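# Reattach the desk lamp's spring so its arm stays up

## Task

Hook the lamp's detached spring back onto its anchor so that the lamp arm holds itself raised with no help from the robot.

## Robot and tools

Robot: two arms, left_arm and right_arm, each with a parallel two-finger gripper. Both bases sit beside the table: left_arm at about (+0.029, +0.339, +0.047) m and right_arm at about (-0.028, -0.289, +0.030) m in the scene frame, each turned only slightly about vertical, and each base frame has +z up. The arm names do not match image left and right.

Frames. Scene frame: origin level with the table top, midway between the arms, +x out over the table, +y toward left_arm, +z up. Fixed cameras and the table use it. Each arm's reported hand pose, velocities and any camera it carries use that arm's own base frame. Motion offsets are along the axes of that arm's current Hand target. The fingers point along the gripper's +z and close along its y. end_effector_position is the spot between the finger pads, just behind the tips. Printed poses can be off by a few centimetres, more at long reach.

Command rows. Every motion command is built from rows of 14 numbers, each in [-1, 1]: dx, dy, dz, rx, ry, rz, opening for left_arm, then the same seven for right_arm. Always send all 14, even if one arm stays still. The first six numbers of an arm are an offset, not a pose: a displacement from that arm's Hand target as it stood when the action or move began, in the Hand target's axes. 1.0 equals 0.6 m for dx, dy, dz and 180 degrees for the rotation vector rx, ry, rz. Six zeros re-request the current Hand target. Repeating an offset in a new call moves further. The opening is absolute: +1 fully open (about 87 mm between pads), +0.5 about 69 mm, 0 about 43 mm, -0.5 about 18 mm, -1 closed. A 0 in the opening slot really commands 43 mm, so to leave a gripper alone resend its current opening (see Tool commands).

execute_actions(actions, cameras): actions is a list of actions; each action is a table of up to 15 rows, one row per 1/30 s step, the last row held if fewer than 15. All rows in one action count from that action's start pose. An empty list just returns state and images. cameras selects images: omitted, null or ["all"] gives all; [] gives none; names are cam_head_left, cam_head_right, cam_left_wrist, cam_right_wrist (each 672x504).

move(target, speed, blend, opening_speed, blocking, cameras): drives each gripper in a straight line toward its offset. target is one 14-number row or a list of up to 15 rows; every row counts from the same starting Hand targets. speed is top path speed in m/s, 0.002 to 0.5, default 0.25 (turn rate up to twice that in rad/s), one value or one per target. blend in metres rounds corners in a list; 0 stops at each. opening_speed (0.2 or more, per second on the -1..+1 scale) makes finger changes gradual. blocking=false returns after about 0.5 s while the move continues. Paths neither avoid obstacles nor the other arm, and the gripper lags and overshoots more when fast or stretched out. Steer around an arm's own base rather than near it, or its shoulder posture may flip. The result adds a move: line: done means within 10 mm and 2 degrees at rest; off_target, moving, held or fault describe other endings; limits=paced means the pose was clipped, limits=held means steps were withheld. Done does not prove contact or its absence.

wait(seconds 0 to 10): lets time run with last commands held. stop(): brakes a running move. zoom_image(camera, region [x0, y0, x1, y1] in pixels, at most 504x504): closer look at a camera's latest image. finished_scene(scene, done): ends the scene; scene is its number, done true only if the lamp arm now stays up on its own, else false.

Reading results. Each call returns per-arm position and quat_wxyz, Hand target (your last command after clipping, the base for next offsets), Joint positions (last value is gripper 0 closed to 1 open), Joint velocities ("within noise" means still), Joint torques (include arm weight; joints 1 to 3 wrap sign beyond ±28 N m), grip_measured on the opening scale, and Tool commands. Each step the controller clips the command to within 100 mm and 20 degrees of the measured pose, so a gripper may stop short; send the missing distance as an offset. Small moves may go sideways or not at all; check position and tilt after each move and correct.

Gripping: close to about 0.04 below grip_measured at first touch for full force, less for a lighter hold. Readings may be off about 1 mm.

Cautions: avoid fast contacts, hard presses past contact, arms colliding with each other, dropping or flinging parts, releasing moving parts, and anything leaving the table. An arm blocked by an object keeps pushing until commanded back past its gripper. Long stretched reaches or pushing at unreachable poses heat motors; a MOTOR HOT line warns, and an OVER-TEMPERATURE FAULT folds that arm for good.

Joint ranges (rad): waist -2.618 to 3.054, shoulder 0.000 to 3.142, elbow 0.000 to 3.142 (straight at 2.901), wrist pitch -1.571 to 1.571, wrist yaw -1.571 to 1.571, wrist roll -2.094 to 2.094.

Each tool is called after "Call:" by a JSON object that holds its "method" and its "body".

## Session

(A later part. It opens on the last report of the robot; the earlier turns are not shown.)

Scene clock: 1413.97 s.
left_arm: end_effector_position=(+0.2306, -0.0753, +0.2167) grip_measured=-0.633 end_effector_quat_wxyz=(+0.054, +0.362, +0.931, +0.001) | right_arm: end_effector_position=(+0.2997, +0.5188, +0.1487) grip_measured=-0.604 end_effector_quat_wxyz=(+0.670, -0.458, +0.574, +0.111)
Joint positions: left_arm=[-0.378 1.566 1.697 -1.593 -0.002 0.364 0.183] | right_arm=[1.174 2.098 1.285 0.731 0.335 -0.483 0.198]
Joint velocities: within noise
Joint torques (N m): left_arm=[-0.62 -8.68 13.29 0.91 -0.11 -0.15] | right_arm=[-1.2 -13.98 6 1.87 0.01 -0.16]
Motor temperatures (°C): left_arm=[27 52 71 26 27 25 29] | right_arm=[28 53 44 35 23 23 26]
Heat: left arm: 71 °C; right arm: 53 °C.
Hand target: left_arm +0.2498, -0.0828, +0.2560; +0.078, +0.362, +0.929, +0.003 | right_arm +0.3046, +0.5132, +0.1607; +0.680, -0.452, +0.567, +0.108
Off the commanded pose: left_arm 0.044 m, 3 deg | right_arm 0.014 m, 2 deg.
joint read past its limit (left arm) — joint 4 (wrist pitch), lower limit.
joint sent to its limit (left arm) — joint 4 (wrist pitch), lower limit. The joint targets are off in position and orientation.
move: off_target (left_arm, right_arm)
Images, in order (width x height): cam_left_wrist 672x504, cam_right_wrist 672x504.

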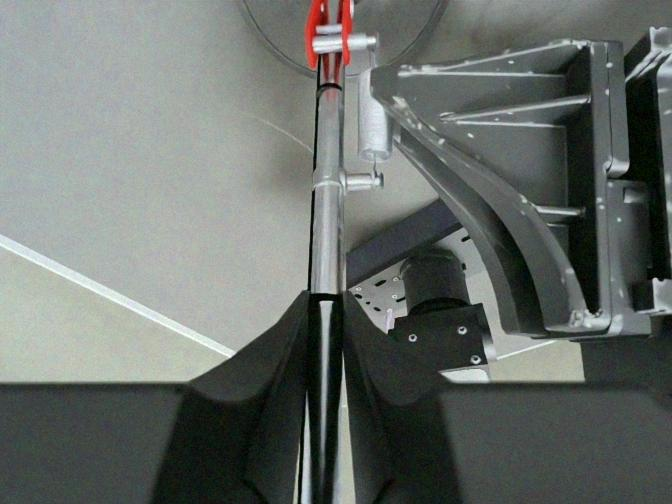

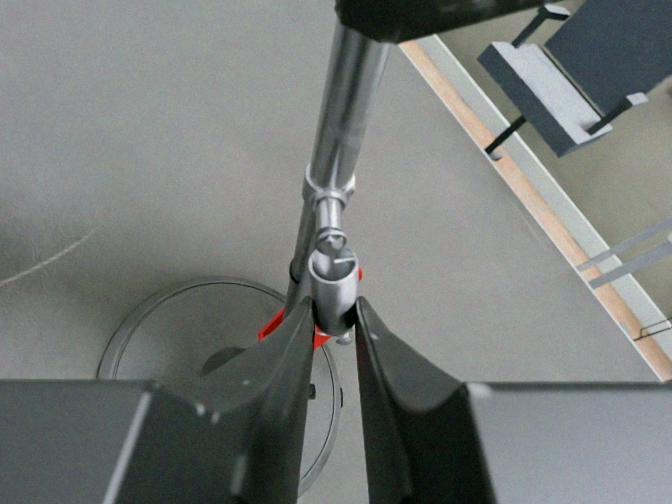

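Call:
{"method": "move", "body": {"target": [0,0,0,0,0,0,-1,0.0,-0.012,-0.035,0,0,-0.01,-1], "speed": 0.06, "cameras": ["cam_right_wrist","cam_left_wrist"]}}

Call:
{"method": "zoom_image", "body": {"camera": "cam_right_wrist", "region": [280, 290, 400, 410]}}

Call:
{"method": "zoom_image", "body": {"camera": "cam_left_wrist", "region": [280, 0, 480, 200]}}

Scene clock: 1419.33 s.
left_arm: end_effector_position=(+0.2294, -0.0800, +0.2168) grip_measured=-0.633 end_effector_quat_wxyz=(+0.055, +0.362, +0.930, -0.009) | right_arm: end_effector_position=(+0.2921, +0.5016, +0.1518) grip_measured=-0.604 end_effector_quat_wxyz=(+0.673, -0.468, +0.564, +0.105)
Joint positions: left_arm=[-0.384 1.566 1.699 -1.592 0.016 0.358 0.183] | right_arm=[1.174 2.034 1.188 0.768 0.326 -0.514 0.198]
Joint velocities: within noise
Joint torques (N m): left_arm=[-0.12 -8.68 13.2 0.88 -0.28 -0.12] | right_arm=[-0.83 -14.43 5.57 1.74 0.15 -0.16]
Motor temperatures (°C): left_arm=[27 52 71 26 27 25 29] | right_arm=[28 54 44 35 23 23 26]
Heat: left arm: 71 °C; right arm: 54 °C.
Hand target: left_arm +0.2498, -0.0828, +0.2560; +0.078, +0.362, +0.929, +0.003 | right_arm +0.2952, +0.4936, +0.1650; +0.682, -0.461, +0.560, +0.097
Off the commanded pose: left_arm 0.044 m, 3 deg | right_arm 0.016 m, 2 deg.
joint read past its limit (left arm) — joint 4 (wrist pitch), lower limit.
joint sent to its limit (left arm) — joint 4 (wrist pitch), lower limit. The joint targets are off in position and orientation.
move: off_target (left_arm, right_arm)
Images, in order (width x height): cam_left_wrist 672x504, cam_right_wrist 672x504.

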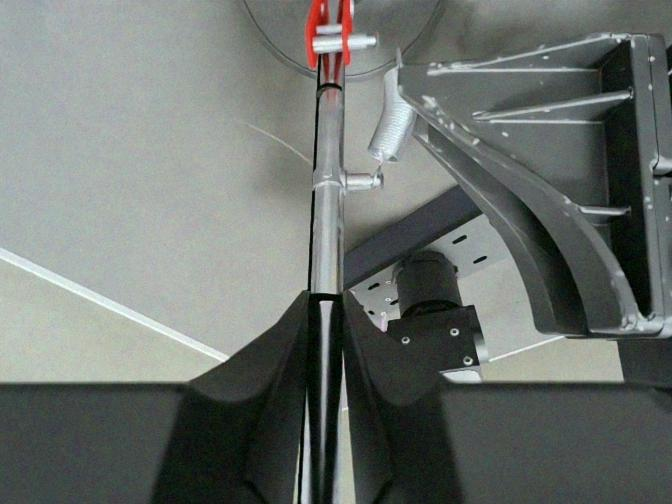

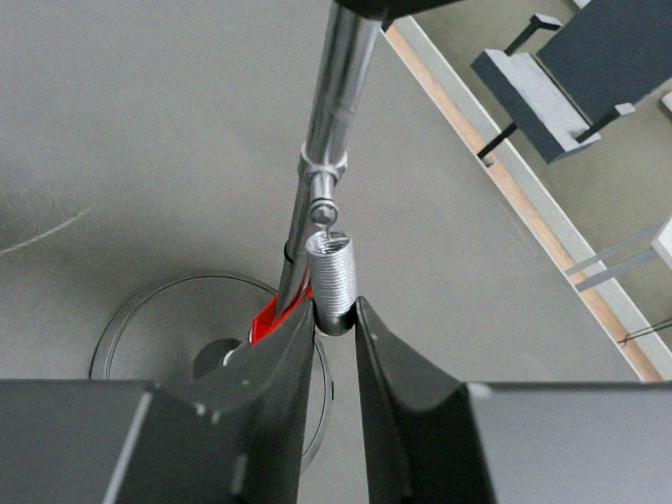

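Scaled by 4.200 from the camera's 672x504 image, which has a finer 960x720 frame.

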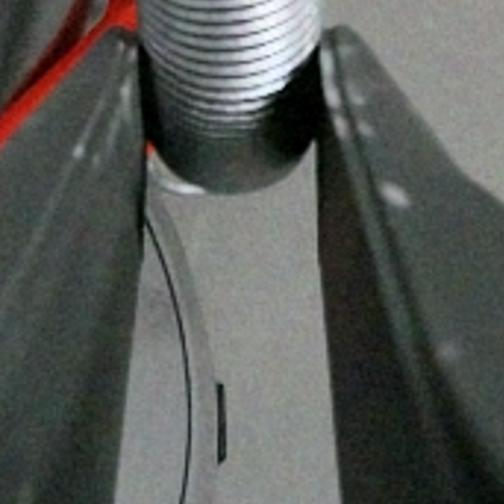

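Scaled by 2.520 from the camera's 672x504 image, which has a finer 960x720 frame.

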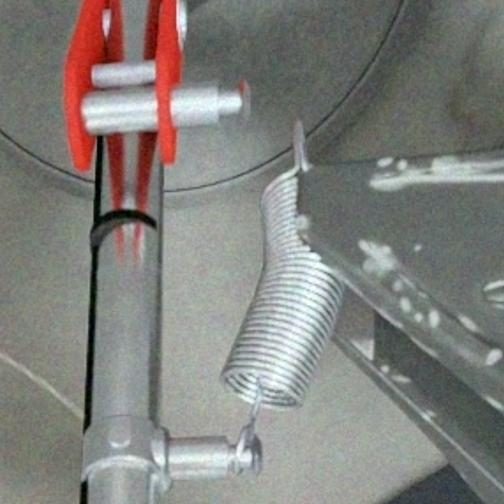

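Call:
{"method": "move", "body": {"target": [0,0,0,0,0,0,-1,0.03,-0.005,0,0,0,0,-1], "speed": 0.05, "cameras": ["cam_right_wrist","cam_left_wrist"]}}

Call:
{"method": "zoom_image", "body": {"camera": "cam_right_wrist", "region": [280, 290, 400, 410]}}

Call:
{"method": "zoom_image", "body": {"camera": "cam_left_wrist", "region": [280, 0, 480, 200]}}

Scene clock: 1425.80 s.
left_arm: end_effector_position=(+0.2294, -0.0805, +0.2168) grip_measured=-0.633 end_effector_quat_wxyz=(+0.056, +0.360, +0.931, -0.010) | right_arm: end_effector_position=(+0.2931, +0.4992, +0.1525) grip_measured=-0.604 end_effector_quat_wxyz=(+0.682, -0.465, +0.551, +0.120)
Joint positions: left_arm=[-0.384 1.566 1.699 -1.591 0.018 0.353 0.183] | right_arm=[1.16 2.034 1.151 0.842 0.285 -0.515 0.198]
Joint velocities: within noise
Joint torques (N m): left_arm=[-0.13 -8.69 13.2 0.89 -0.29 -0.08] | right_arm=[-1.87 -12.66 5.01 1.62 0.31 -0.18]
Motor temperatures (°C): left_arm=[27 52 70 26 27 25 29] | right_arm=[28 57 44 35 23 23 26]
Heat: left arm: 70 °C; right arm: 57 °C.
Hand target: left_arm +0.2498, -0.0828, +0.2560; +0.078, +0.362, +0.929, +0.003 | right_arm +0.3034, +0.4851, +0.1513; +0.682, -0.461, +0.560, +0.098
Off the commanded pose: left_arm 0.044 m, 3 deg | right_arm 0.018 m, 3 deg.
joint read past its limit (left arm) — joint 4 (wrist pitch), lower limit.
joint sent to its limit (left arm) — joint 4 (wrist pitch), lower limit. The joint targets are off in position and orientation.
move: off_target (left_arm, right_arm)
Images, in order (width x height): cam_left_wrist 672x504, cam_right_wrist 672x504.

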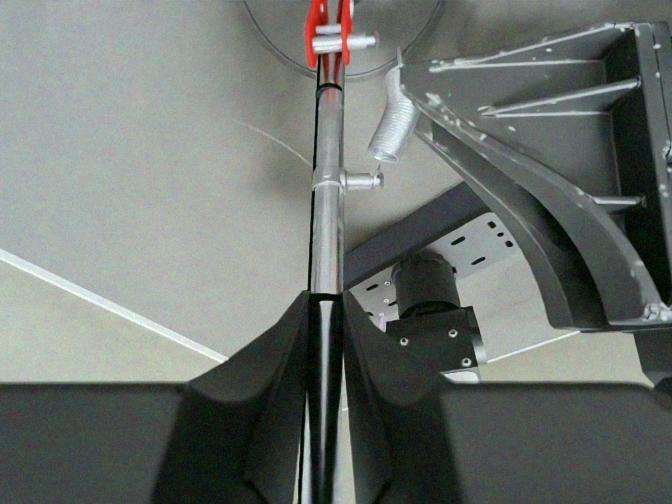

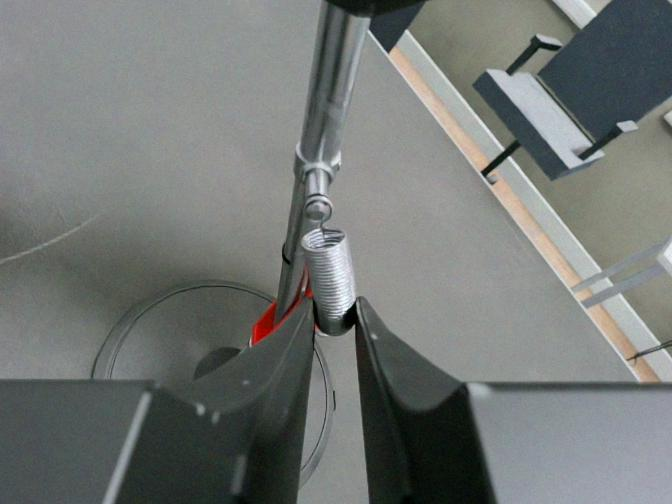

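Scaled by 4.200 from the camera's 672x504 image, which has a finer 960x720 frame.

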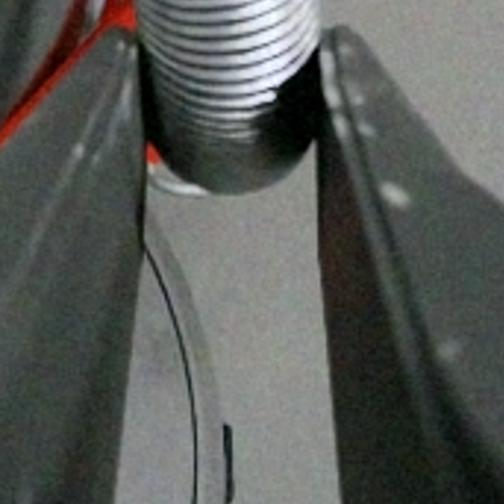

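Scaled by 2.520 from the camera's 672x504 image, which has a finer 960x720 frame.

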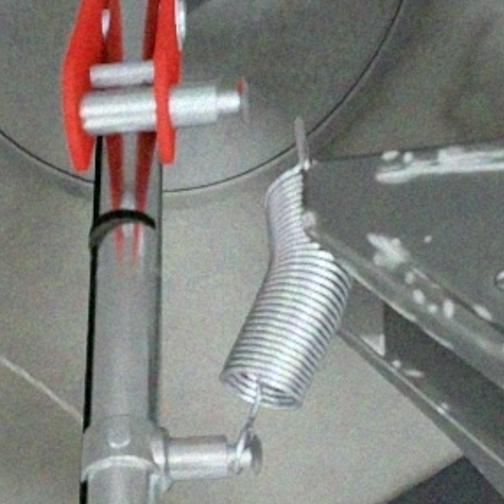

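Call:
{"method": "move", "body": {"target": [0,0,0,0,0,0,-1,0.025,-0.01,0.01,0,0,0,-1], "speed": 0.05, "cameras": ["cam_left_wrist"]}}

Call:
{"method": "zoom_image", "body": {"camera": "cam_left_wrist", "region": [280, 0, 480, 200]}}

Scene clock: 1428.43 s.
left_arm: end_effector_position=(+0.2336, -0.0824, +0.2163) grip_measured=-0.633 end_effector_quat_wxyz=(+0.063, +0.359, +0.931, -0.010) | right_arm: end_effector_position=(+0.3024, +0.4955, +0.1554) grip_measured=-0.604 end_effector_quat_wxyz=(+0.688, -0.462, +0.545, +0.128)
Joint positions: left_arm=[-0.384 1.57 1.701 -1.576 0.018 0.351 0.183] | right_arm=[1.13 2.034 1.142 0.87 0.242 -0.515 0.198]
Joint velocities: within noise
Joint torques (N m): left_arm=[-0.14 -9.01 13.07 0.75 -0.29 -0.07] | right_arm=[-2.26 -9.95 5.11 1.64 0.43 -0.2]
Motor temperatures (°C): left_arm=[27 52 69 26 27 25 29] | right_arm=[28 58 44 35 23 23 26]
Heat: left arm: 69 °C; right arm: 58 °C.
Hand target: left_arm +0.2499, -0.0828, +0.2560; +0.078, +0.362, +0.929, +0.003 | right_arm +0.3168, +0.4803, +0.1413; +0.682, -0.461, +0.560, +0.097
Off the commanded pose: left_arm 0.043 m, 2 deg | right_arm 0.025 m, 4 deg.
joint read past its limit (left arm) — joint 4 (wrist pitch), lower limit.
joint sent to its limit (left arm) — joint 4 (wrist pitch), lower limit. The joint targets are off in position and orientation.
move: off_target (left_arm, right_arm)
Images, in order (width x height): cam_left_wrist 672x504.

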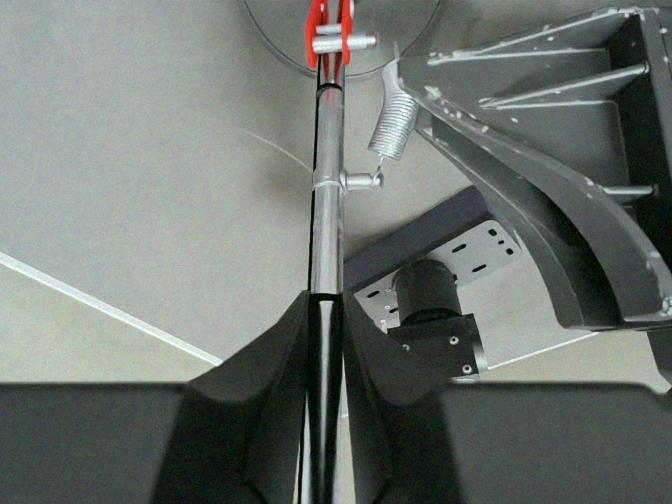

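Scaled by 2.520 from the camera's 672x504 image, which has a finer 960x720 frame.

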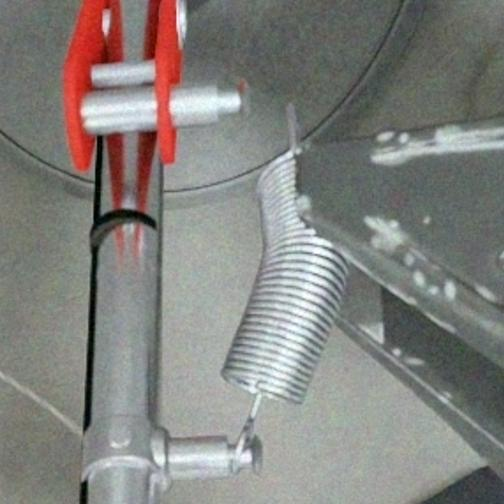

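Call:
{"method": "move", "body": {"target": [0,0,0,0,0,0,-1,0.025,0.0,0.0,0,0,0,-1], "speed": 0.05, "cameras": ["cam_left_wrist","cam_right_wrist"]}}

Call:
{"method": "zoom_image", "body": {"camera": "cam_left_wrist", "region": [280, 0, 480, 200]}}

Call:
{"method": "zoom_image", "body": {"camera": "cam_right_wrist", "region": [280, 290, 400, 410]}}

Scene clock: 1433.77 s.
left_arm: end_effector_position=(+0.2344, -0.0834, +0.2162) grip_measured=-0.633 end_effector_quat_wxyz=(+0.065, +0.359, +0.931, -0.012) | right_arm: end_effector_position=(+0.3039, +0.4943, +0.1543) grip_measured=-0.604 end_effector_quat_wxyz=(+0.698, -0.458, +0.533, +0.139)
Joint positions: left_arm=[-0.384 1.57 1.701 -1.571 0.022 0.351 0.183] | right_arm=[1.118 2.048 1.118 0.942 0.212 -0.515 0.198]
Joint velocities: within noise
Joint torques (N m): left_arm=[-0.12 -9.02 13.07 0.72 -0.32 -0.06] | right_arm=[-2.8 -9.16 4.55 1.41 0.53 -0.21]
Motor temperatures (°C): left_arm=[27 52 69 26 27 25 29] | right_arm=[28 57 43 35 23 23 26]
Heat: left arm: 69 °C; right arm: 57 °C.
Hand target: left_arm +0.2498, -0.0828, +0.2560; +0.078, +0.362, +0.929, +0.003 | right_arm +0.3221, +0.4746, +0.1286; +0.682, -0.461, +0.560, +0.098
Off the commanded pose: left_arm 0.043 m, 2 deg | right_arm 0.037 m, 6 deg.
joint read past its limit (left arm) — joint 4 (wrist pitch), lower limit.
joint sent to its limit (left arm) — joint 4 (wrist pitch), lower limit. The joint targets are off in position and orientation.
move: off_target (left_arm, right_arm)
Images, in order (width x height): cam_left_wrist 672x504, cam_right_wrist 672x504.

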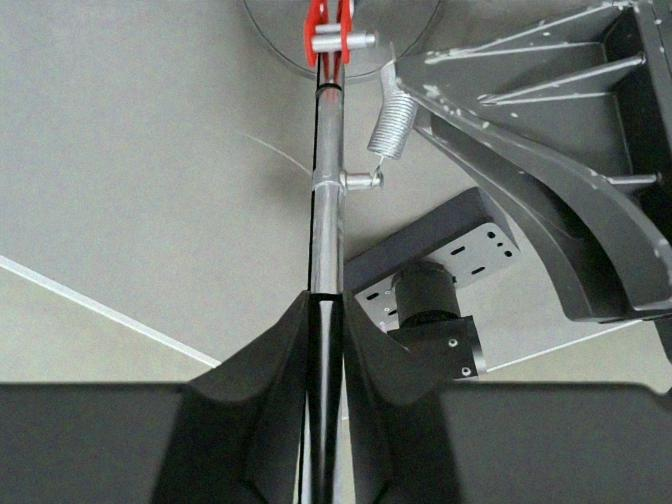

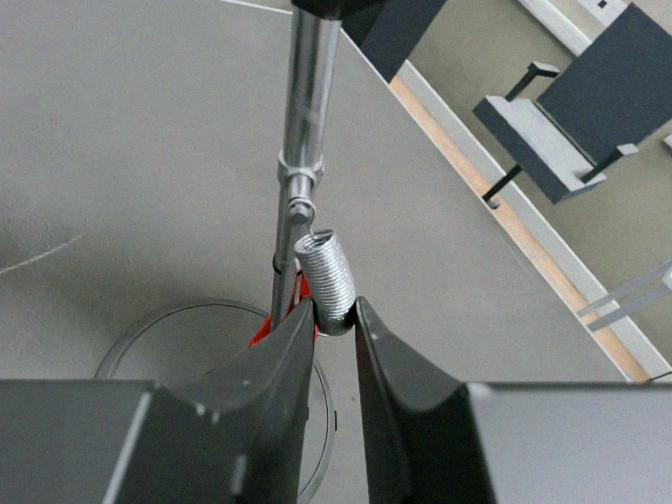

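Scaled by 2.520 from the camera's 672x504 image, which has a finer 960x720 frame.

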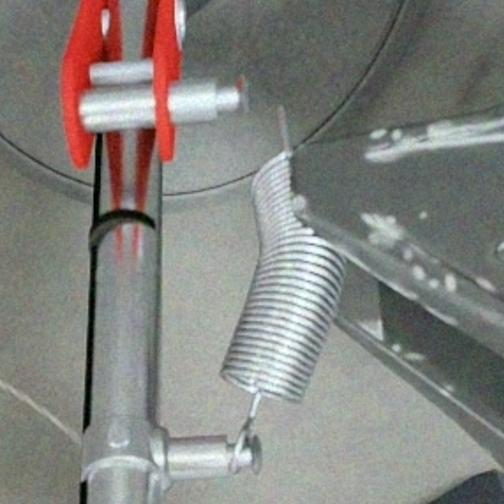

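Scaled by 4.200 from the camera's 672x504 image, which has a finer 960x720 frame.

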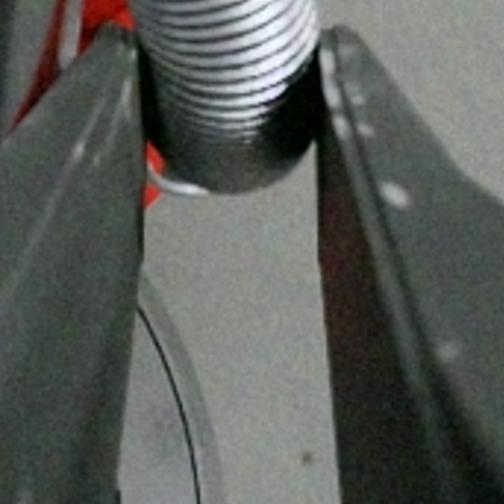

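Call:
{"method": "move", "body": {"target": [0,0,0,0,0,0,-1,0.015,0.022,0.01,0,0,0,-1], "speed": 0.05, "cameras": ["cam_left_wrist","cam_right_wrist"]}}

Call:
{"method": "zoom_image", "body": {"camera": "cam_left_wrist", "region": [280, 0, 480, 200]}}

Call:
{"method": "zoom_image", "body": {"camera": "cam_right_wrist", "region": [280, 290, 400, 410]}}

Scene clock: 1439.77 s.
left_arm: end_effector_position=(+0.2353, -0.0844, +0.2159) grip_measured=-0.633 end_effector_quat_wxyz=(+0.067, +0.359, +0.931, -0.012) | right_arm: end_effector_position=(+0.3057, +0.4978, +0.1478) grip_measured=-0.604 end_effector_quat_wxyz=(+0.708, -0.449, +0.526, +0.143)
Joint positions: left_arm=[-0.386 1.571 1.701 -1.567 0.022 0.349 0.183] | right_arm=[1.118 2.093 1.118 1.02 0.212 -0.518 0.198]
Joint velocities: within noise
Joint torques (N m): left_arm=[0.09 -9.14 13.07 0.68 -0.32 -0.05] | right_arm=[-1.68 -8.28 5.76 1.09 0.66 -0.19]
Motor temperatures (°C): left_arm=[27 52 69 26 27 25 29] | right_arm=[28 56 43 35 23 24 26]
Heat: left arm: 69 °C; right arm: 56 °C.
Hand target: left_arm +0.2498, -0.0827, +0.2561; +0.078, +0.362, +0.929, +0.003 | right_arm +0.3207, +0.4830, +0.1137; +0.682, -0.461, +0.560, +0.098
Off the commanded pose: left_arm 0.043 m, 2 deg | right_arm 0.040 m, 7 deg.
joint read past its limit (left arm) — joint 4 (wrist pitch), lower limit.
joint sent to its limit (left arm) — joint 4 (wrist pitch), lower limit. The joint targets are off in position and orientation.
move: off_target (left_arm, right_arm)
Images, in order (width x height): cam_left_wrist 672x504, cam_right_wrist 672x504.

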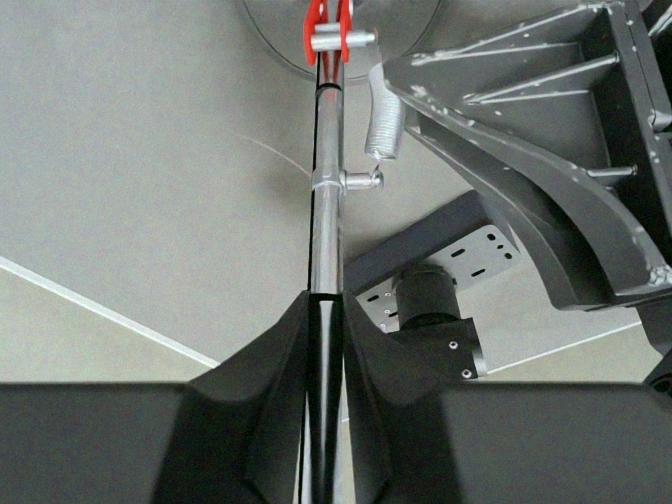

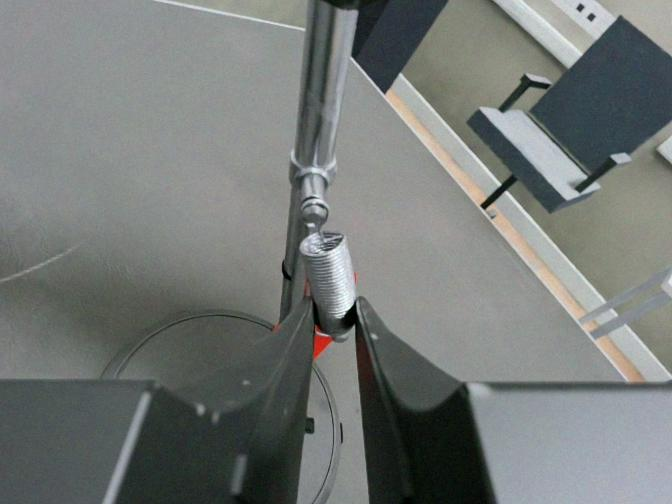

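Scaled by 2.520 from the camera's 672x504 image, which has a finer 960x720 frame.

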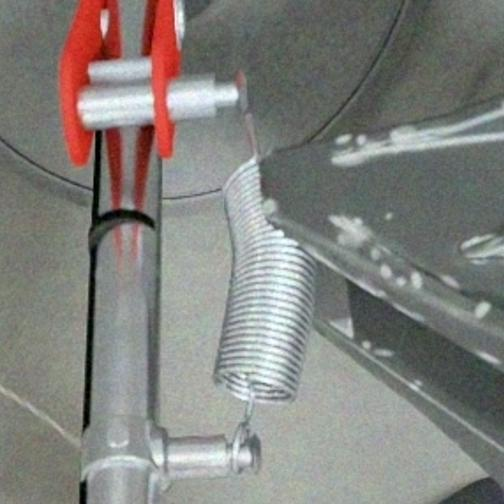

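Scaled by 4.200 from the camera's 672x504 image, which has a finer 960x720 frame.

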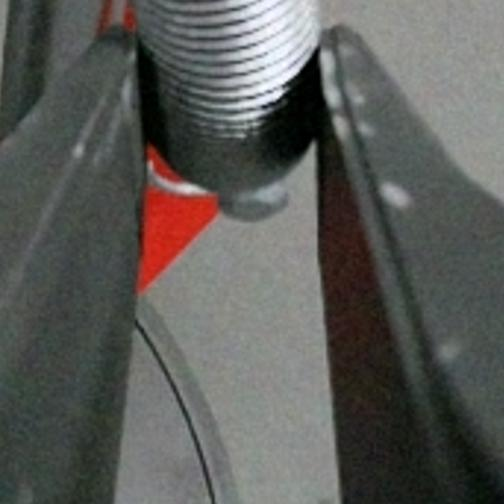

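Call:
{"method": "move", "body": {"target": [0,0,0,0,0,0,-1,0.02,0.003,-0.012,0,0,0,-1], "speed": 0.05, "cameras": ["cam_left_wrist","cam_right_wrist"]}}

Call:
{"method": "zoom_image", "body": {"camera": "cam_left_wrist", "region": [280, 0, 480, 200]}}

Call:
{"method": "zoom_image", "body": {"camera": "cam_right_wrist", "region": [280, 290, 400, 410]}}

Scene clock: 1445.80 s.
left_arm: end_effector_position=(+0.2354, -0.0844, +0.2159) grip_measured=-0.633 end_effector_quat_wxyz=(+0.067, +0.359, +0.931, -0.012) | right_arm: end_effector_position=(+0.3036, +0.4944, +0.1472) grip_measured=-0.604 end_effector_quat_wxyz=(+0.716, -0.443, +0.519, +0.146)
Joint positions: left_arm=[-0.386 1.571 1.701 -1.566 0.022 0.349 0.183] | right_arm=[1.118 2.097 1.089 1.078 0.209 -0.519 0.198]
Joint velocities: within noise
Joint torques (N m): left_arm=[0.08 -9.14 13.07 0.68 -0.32 -0.05] | right_arm=[-2.17 -8.13 3.48 1.04 0.62 -0.18]
Motor temperatures (°C): left_arm=[27 52 69 26 27 25 29] | right_arm=[28 55 43 34 23 24 26]
Heat: left arm: 69 °C; right arm: 55 °C.
Hand target: left_arm +0.2499, -0.0828, +0.2561; +0.078, +0.362, +0.929, +0.003 | right_arm +0.3189, +0.4742, +0.1030; +0.682, -0.461, +0.560, +0.098
Off the commanded pose: left_arm 0.043 m, 2 deg | right_arm 0.051 m, 8 deg.
joint read past its limit (left arm) — joint 4 (wrist pitch), lower limit.
joint sent to its limit (left arm) — joint 4 (wrist pitch), lower limit. The joint targets are off in position and orientation.
move: off_target (left_arm, right_arm)
Images, in order (width x height): cam_left_wrist 672x504, cam_right_wrist 672x504.

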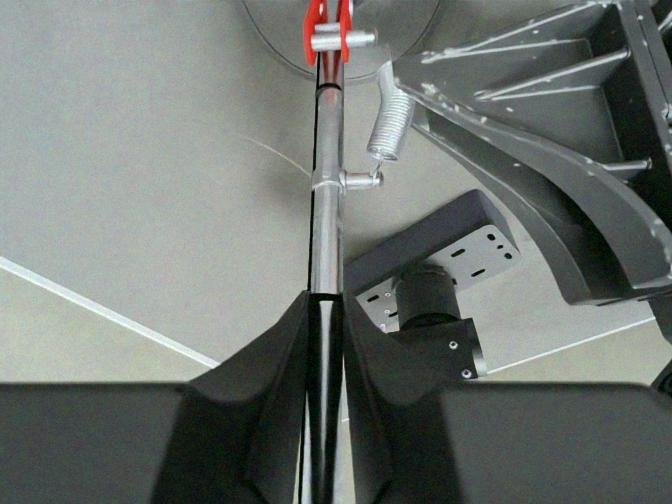

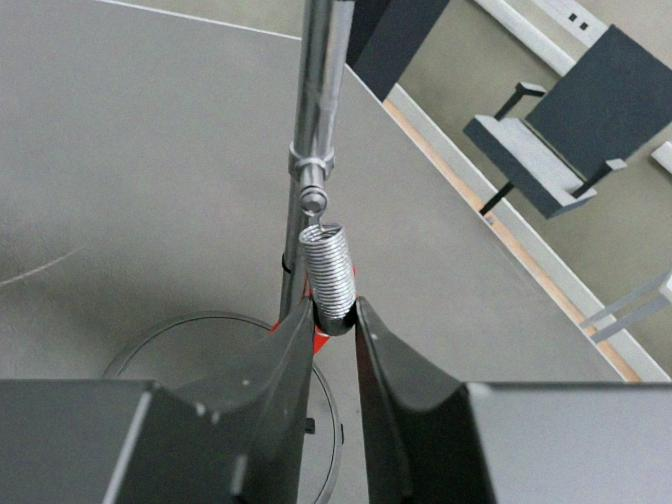

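Scaled by 2.520 from the camera's 672x504 image, which has a finer 960x720 frame.

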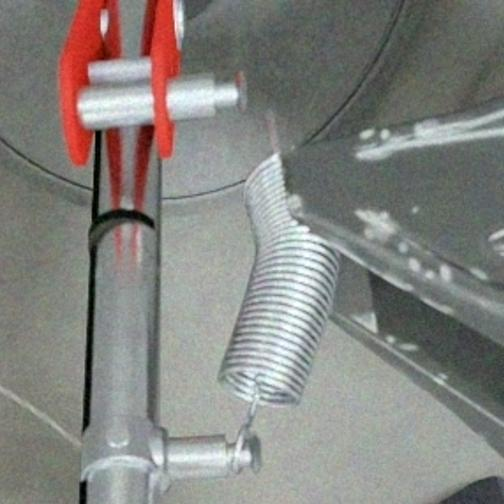

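Scaled by 4.200 from the camera's 672x504 image, which has a finer 960x720 frame.

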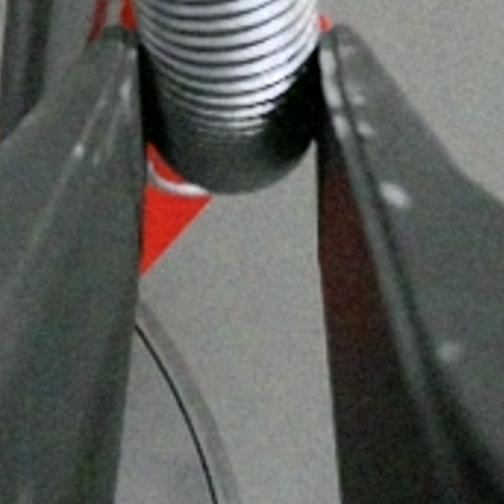

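Call:
{"method": "move", "body": {"target": [0,0,0,0,0,0,-1,0.03,-0.004,0.0,0,0,0,-1], "speed": 0.05, "cameras": ["cam_left_wrist","cam_right_wrist"]}}

Call:
{"method": "zoom_image", "body": {"camera": "cam_left_wrist", "region": [280, 0, 480, 200]}}

Call:
{"method": "zoom_image", "body": {"camera": "cam_right_wrist", "region": [280, 290, 400, 410]}}

Scene clock: 1450.67 s.
left_arm: end_effector_position=(+0.2358, -0.0848, +0.2159) grip_measured=-0.633 end_effector_quat_wxyz=(+0.068, +0.359, +0.931, -0.012) | right_arm: end_effector_position=(+0.3045, +0.4913, +0.1435) grip_measured=-0.604 end_effector_quat_wxyz=(+0.725, -0.440, +0.506, +0.157)
Joint positions: left_arm=[-0.386 1.571 1.701 -1.564 0.022 0.348 0.183] | right_arm=[1.104 2.119 1.061 1.16 0.175 -0.52 0.198]
Joint velocities: within noise
Joint torques (N m): left_arm=[0.08 -9.14 13.08 0.66 -0.32 -0.04] | right_arm=[-3.23 -7.58 2.82 0.82 0.7 -0.18]
Motor temperatures (°C): left_arm=[27 52 69 26 27 25 29] | right_arm=[28 54 42 34 23 24 26]
Heat: left arm: 69 °C; right arm: 54 °C.
Hand target: left_arm +0.2498, -0.0828, +0.2561; +0.078, +0.362, +0.929, +0.003 | right_arm +0.3270, +0.4658, +0.0889; +0.682, -0.461, +0.560, +0.097
Off the commanded pose: left_arm 0.043 m, 2 deg | right_arm 0.064 m, 11 deg.
joint read past its limit (left arm) — joint 4 (wrist pitch), lower limit.
joint sent to its limit (left arm) — joint 4 (wrist pitch), lower limit. The joint targets are off in position and orientation.
move: off_target (left_arm, right_arm)
Images, in order (width x height): cam_left_wrist 672x504, cam_right_wrist 672x504.

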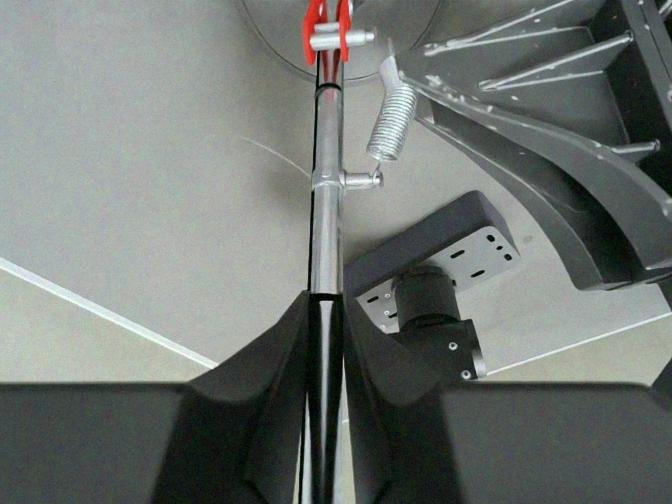

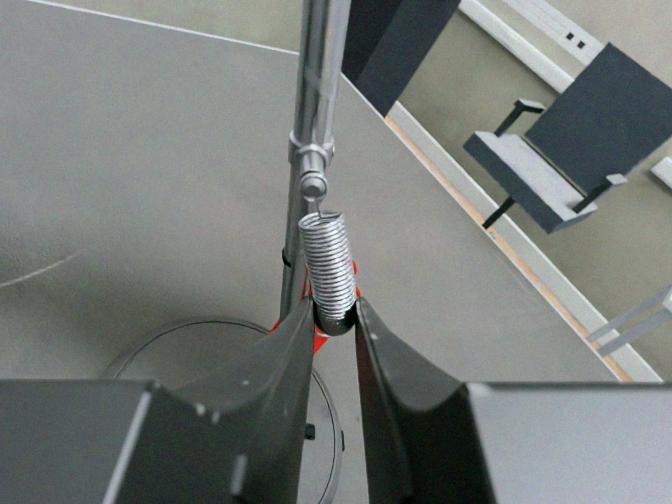

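Scaled by 2.520 from the camera's 672x504 image, which has a finer 960x720 frame.

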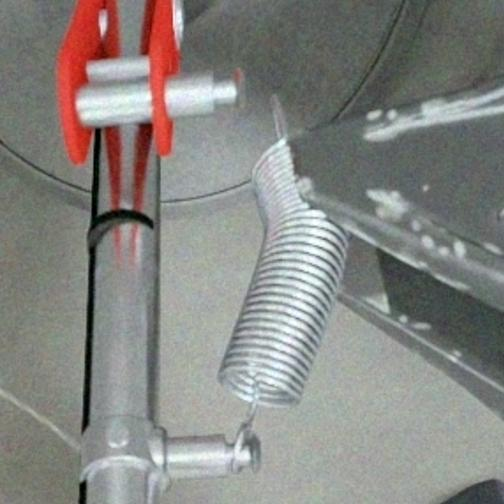

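Scaled by 4.200 from the camera's 672x504 image, which has a finer 960x720 frame.

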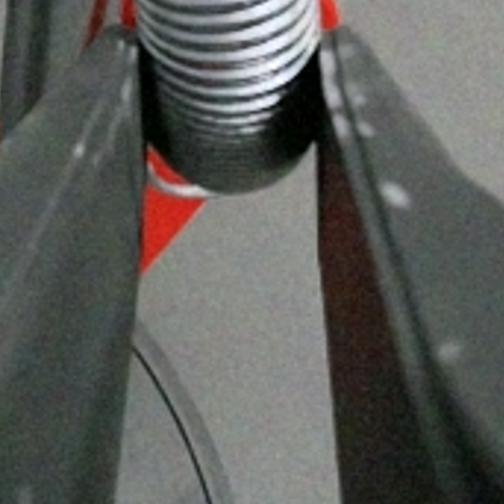

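Call:
{"method": "move", "body": {"target": [0,0,0,0,0,0,-1,0.03,0.004,0.0,0,0,0,-1], "speed": 0.05, "cameras": ["cam_left_wrist","cam_right_wrist"]}}

Call:
{"method": "zoom_image", "body": {"camera": "cam_left_wrist", "region": [280, 0, 480, 200]}}

Call:
{"method": "zoom_image", "body": {"camera": "cam_right_wrist", "region": [280, 290, 400, 410]}}

Scene clock: 1455.50 s.
left_arm: end_effector_position=(+0.2359, -0.0858, +0.2159) grip_measured=-0.633 end_effector_quat_wxyz=(+0.069, +0.359, +0.931, -0.013) | right_arm: end_effector_position=(+0.3054, +0.4882, +0.1385) grip_measured=-0.604 end_effector_quat_wxyz=(+0.735, -0.435, +0.493, +0.165)
Joint positions: left_arm=[-0.389 1.571 1.701 -1.563 0.022 0.346 0.183] | right_arm=[1.092 2.152 1.037 1.253 0.148 -0.522 0.198]
Joint velocities: within noise
Joint torques (N m): left_arm=[0.32 -9.16 13.05 0.65 -0.32 -0.02] | right_arm=[-3.63 -6.93 2.11 0.53 0.84 -0.19]
Motor temperatures (°C): left_arm=[27 52 69 26 27 25 29] | right_arm=[28 53 42 34 24 24 26]
Heat: left arm: 69 °C; right arm: 53 °C.
Hand target: left_arm +0.2498, -0.0828, +0.2561; +0.078, +0.362, +0.929, +0.003 | right_arm +0.3317, +0.4603, +0.0720; +0.682, -0.461, +0.560, +0.098
Off the commanded pose: left_arm 0.043 m, 2 deg | right_arm 0.077 m, 13 deg.
joint read past its limit (left arm) — joint 4 (wrist pitch), lower limit.
joint sent to its limit (left arm) — joint 4 (wrist pitch), lower limit. The joint targets are off in position and orientation.
move: off_target (left_arm, right_arm)
Images, in order (width x height): cam_left_wrist 672x504, cam_right_wrist 672x504.

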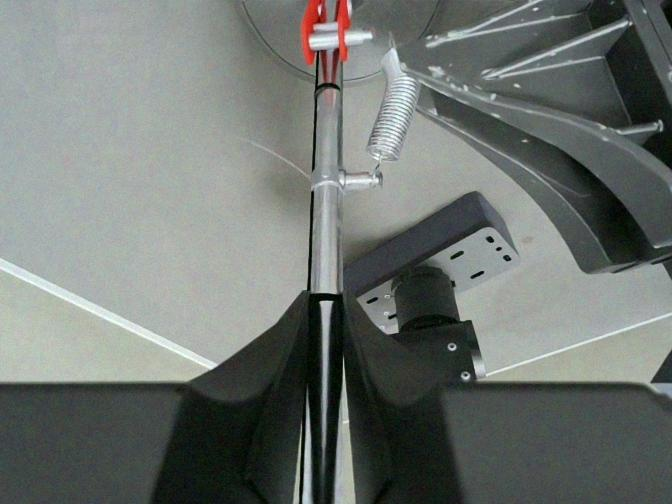

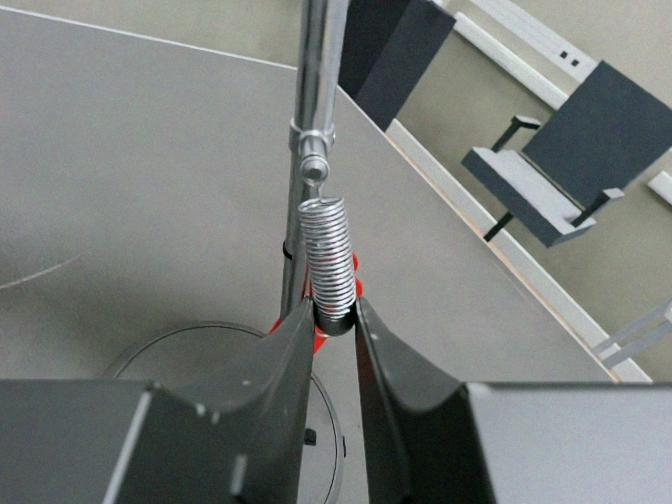

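Scaled by 2.520 from the camera's 672x504 image, which has a finer 960x720 frame.

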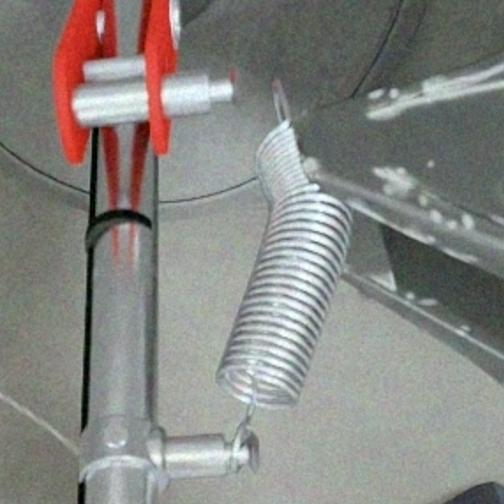

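Scaled by 4.200 from the camera's 672x504 image, which has a finer 960x720 frame.

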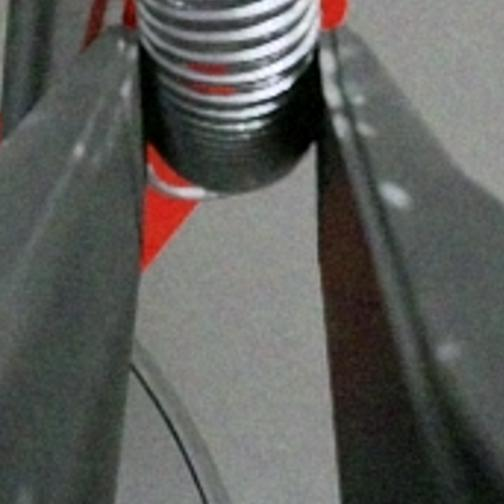

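Call:
{"method": "move", "body": {"target": [0,0,0,0,0,0,-1,0.022,0.004,0.0,0,0,0,-1], "speed": 0.05, "cameras": ["cam_left_wrist","cam_right_wrist"]}}

Call:
{"method": "zoom_image", "body": {"camera": "cam_left_wrist", "region": [280, 0, 480, 200]}}

Call:
{"method": "zoom_image", "body": {"camera": "cam_right_wrist", "region": [280, 290, 400, 410]}}

Scene clock: 1460.70 s.
left_arm: end_effector_position=(+0.2360, -0.0864, +0.2159) grip_measured=-0.633 end_effector_quat_wxyz=(+0.069, +0.359, +0.931, -0.013) | right_arm: end_effector_position=(+0.3057, +0.4850, +0.1343) grip_measured=-0.605 end_effector_quat_wxyz=(+0.743, -0.431, +0.483, +0.170)
Joint positions: left_arm=[-0.391 1.571 1.701 -1.561 0.022 0.343 0.183] | right_arm=[1.084 2.179 1.019 1.325 0.129 -0.525 0.198]
Joint velocities: within noise
Joint torques (N m): left_arm=[0.47 -9.16 13.08 0.63 -0.33 0] | right_arm=[-3.79 -6.38 1.7 0.37 0.92 -0.18]
Motor temperatures (°C): left_arm=[27 52 69 26 27 25 29] | right_arm=[28 53 41 33 24 24 26]
Heat: left arm: 69 °C; right arm: 53 °C.
Hand target: left_arm +0.2499, -0.0828, +0.2561; +0.078, +0.362, +0.929, +0.003 | right_arm +0.3348, +0.4566, +0.0597; +0.682, -0.461, +0.560, +0.098
Off the commanded pose: left_arm 0.043 m, 2 deg | right_arm 0.085 m, 14 deg.
joint sent to its limit (left arm) — joint 4 (wrist pitch), lower limit. The joint targets are off in position and orientation.
move: off_target (left_arm, right_arm)
Images, in order (width x height): cam_left_wrist 672x504, cam_right_wrist 672x504.

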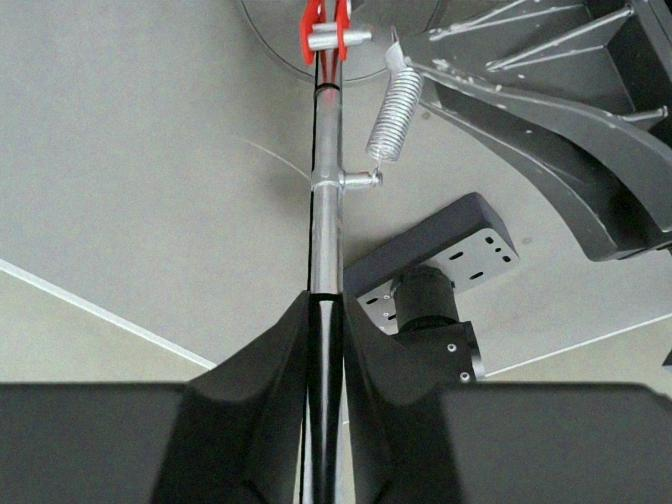

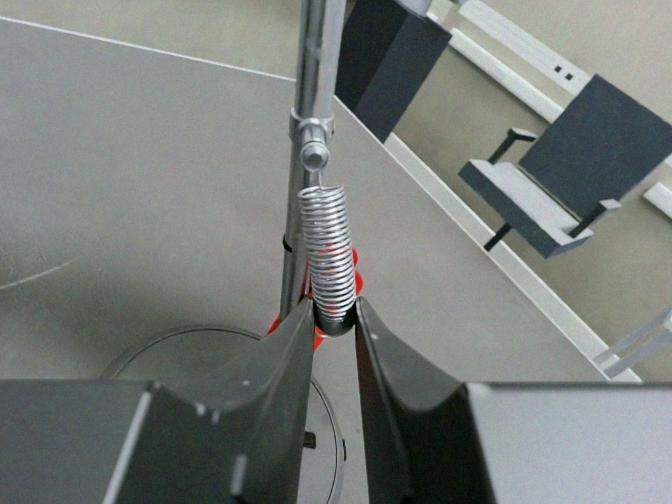

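Scaled by 2.520 from the camera's 672x504 image, which has a finer 960x720 frame.

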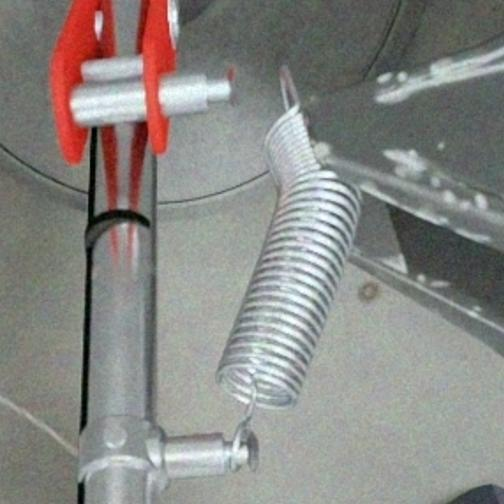

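Scaled by 4.200 from the camera's 672x504 image, which has a finer 960x720 frame.

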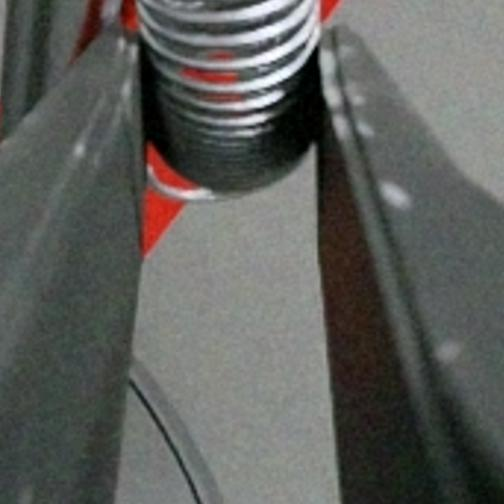

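Call:
{"method": "move", "body": {"target": [0,0,0,0,0,0,-1,0.004,0.0,0.03,0,0,0,-1], "speed": 0.05, "cameras": ["cam_left_wrist","cam_right_wrist"]}}

Call:
{"method": "zoom_image", "body": {"camera": "cam_left_wrist", "region": [280, 0, 480, 200]}}

Call:
{"method": "zoom_image", "body": {"camera": "cam_right_wrist", "region": [280, 290, 400, 410]}}

Scene clock: 1469.10 s.
left_arm: end_effector_position=(+0.2380, -0.0870, +0.2154) grip_measured=-0.633 end_effector_quat_wxyz=(+0.072, +0.358, +0.931, -0.012) | right_arm: end_effector_position=(+0.3136, +0.4911, +0.1321) grip_measured=-0.606 end_effector_quat_wxyz=(+0.748, -0.428, +0.477, +0.171)
Joint positions: left_arm=[-0.391 1.573 1.701 -1.554 0.021 0.341 0.183] | right_arm=[1.073 2.22 1.062 1.339 0.115 -0.528 0.197]
Joint velocities: within noise
Joint torques (N m): left_arm=[0.49 -9.26 13.07 0.57 -0.31 0.02] | right_arm=[-3.95 -6.54 3.97 0.02 0.92 -0.17]
Motor temperatures (°C): left_arm=[27 52 70 26 27 25 29] | right_arm=[29 52 41 32 24 24 26]
Heat: left arm: 70 °C; right arm: 52 °C.
Hand target: left_arm +0.2499, -0.0828, +0.2561; +0.078, +0.362, +0.929, +0.003 | right_arm +0.3478, +0.4690, +0.0566; +0.682, -0.461, +0.560, +0.097
Off the commanded pose: left_arm 0.043 m, 2 deg | right_arm 0.086 m, 15 deg.
joint sent to its limit (left arm) — joint 4 (wrist pitch), lower limit. The joint targets are off in position and orientation.
move: off_target (left_arm, right_arm)
Images, in order (width x height): cam_left_wrist 672x504, cam_right_wrist 672x504.

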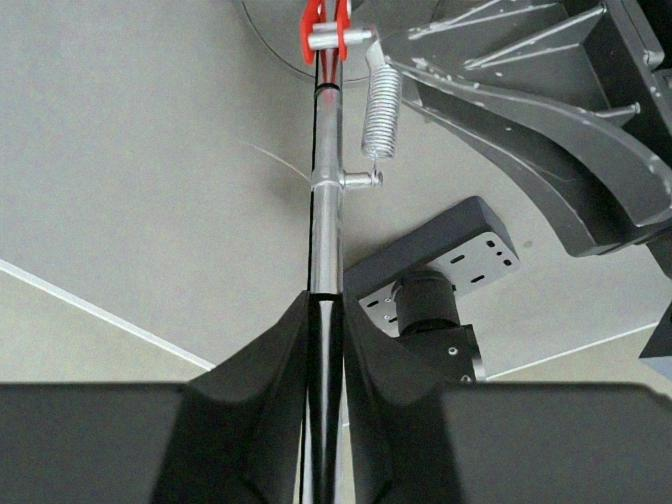

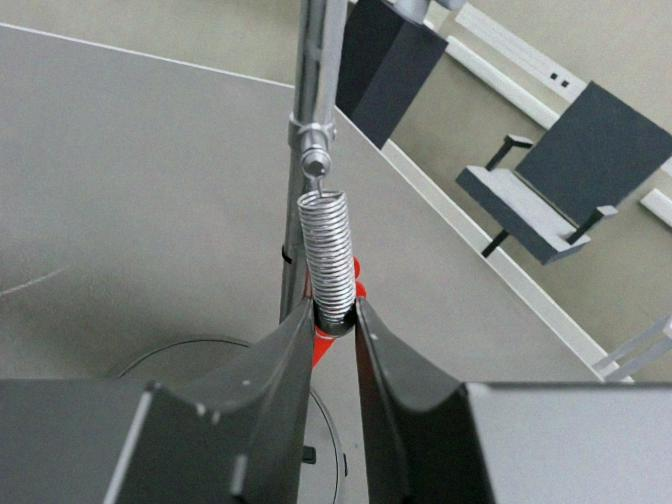

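Scaled by 2.520 from the camera's 672x504 image, which has a finer 960x720 frame.

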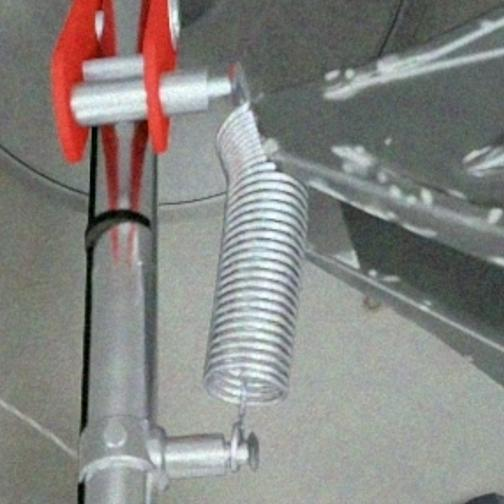

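Scaled by 4.200 from the camera's 672x504 image, which has a finer 960x720 frame.

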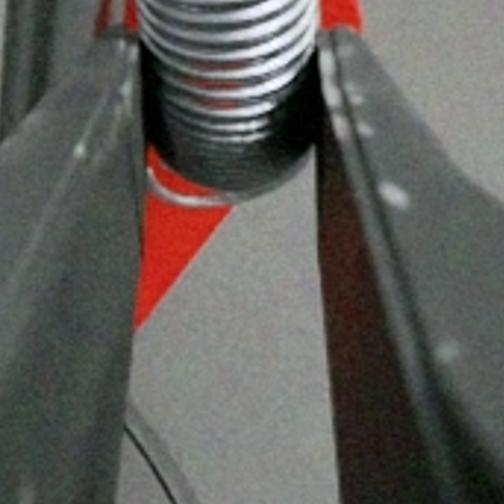

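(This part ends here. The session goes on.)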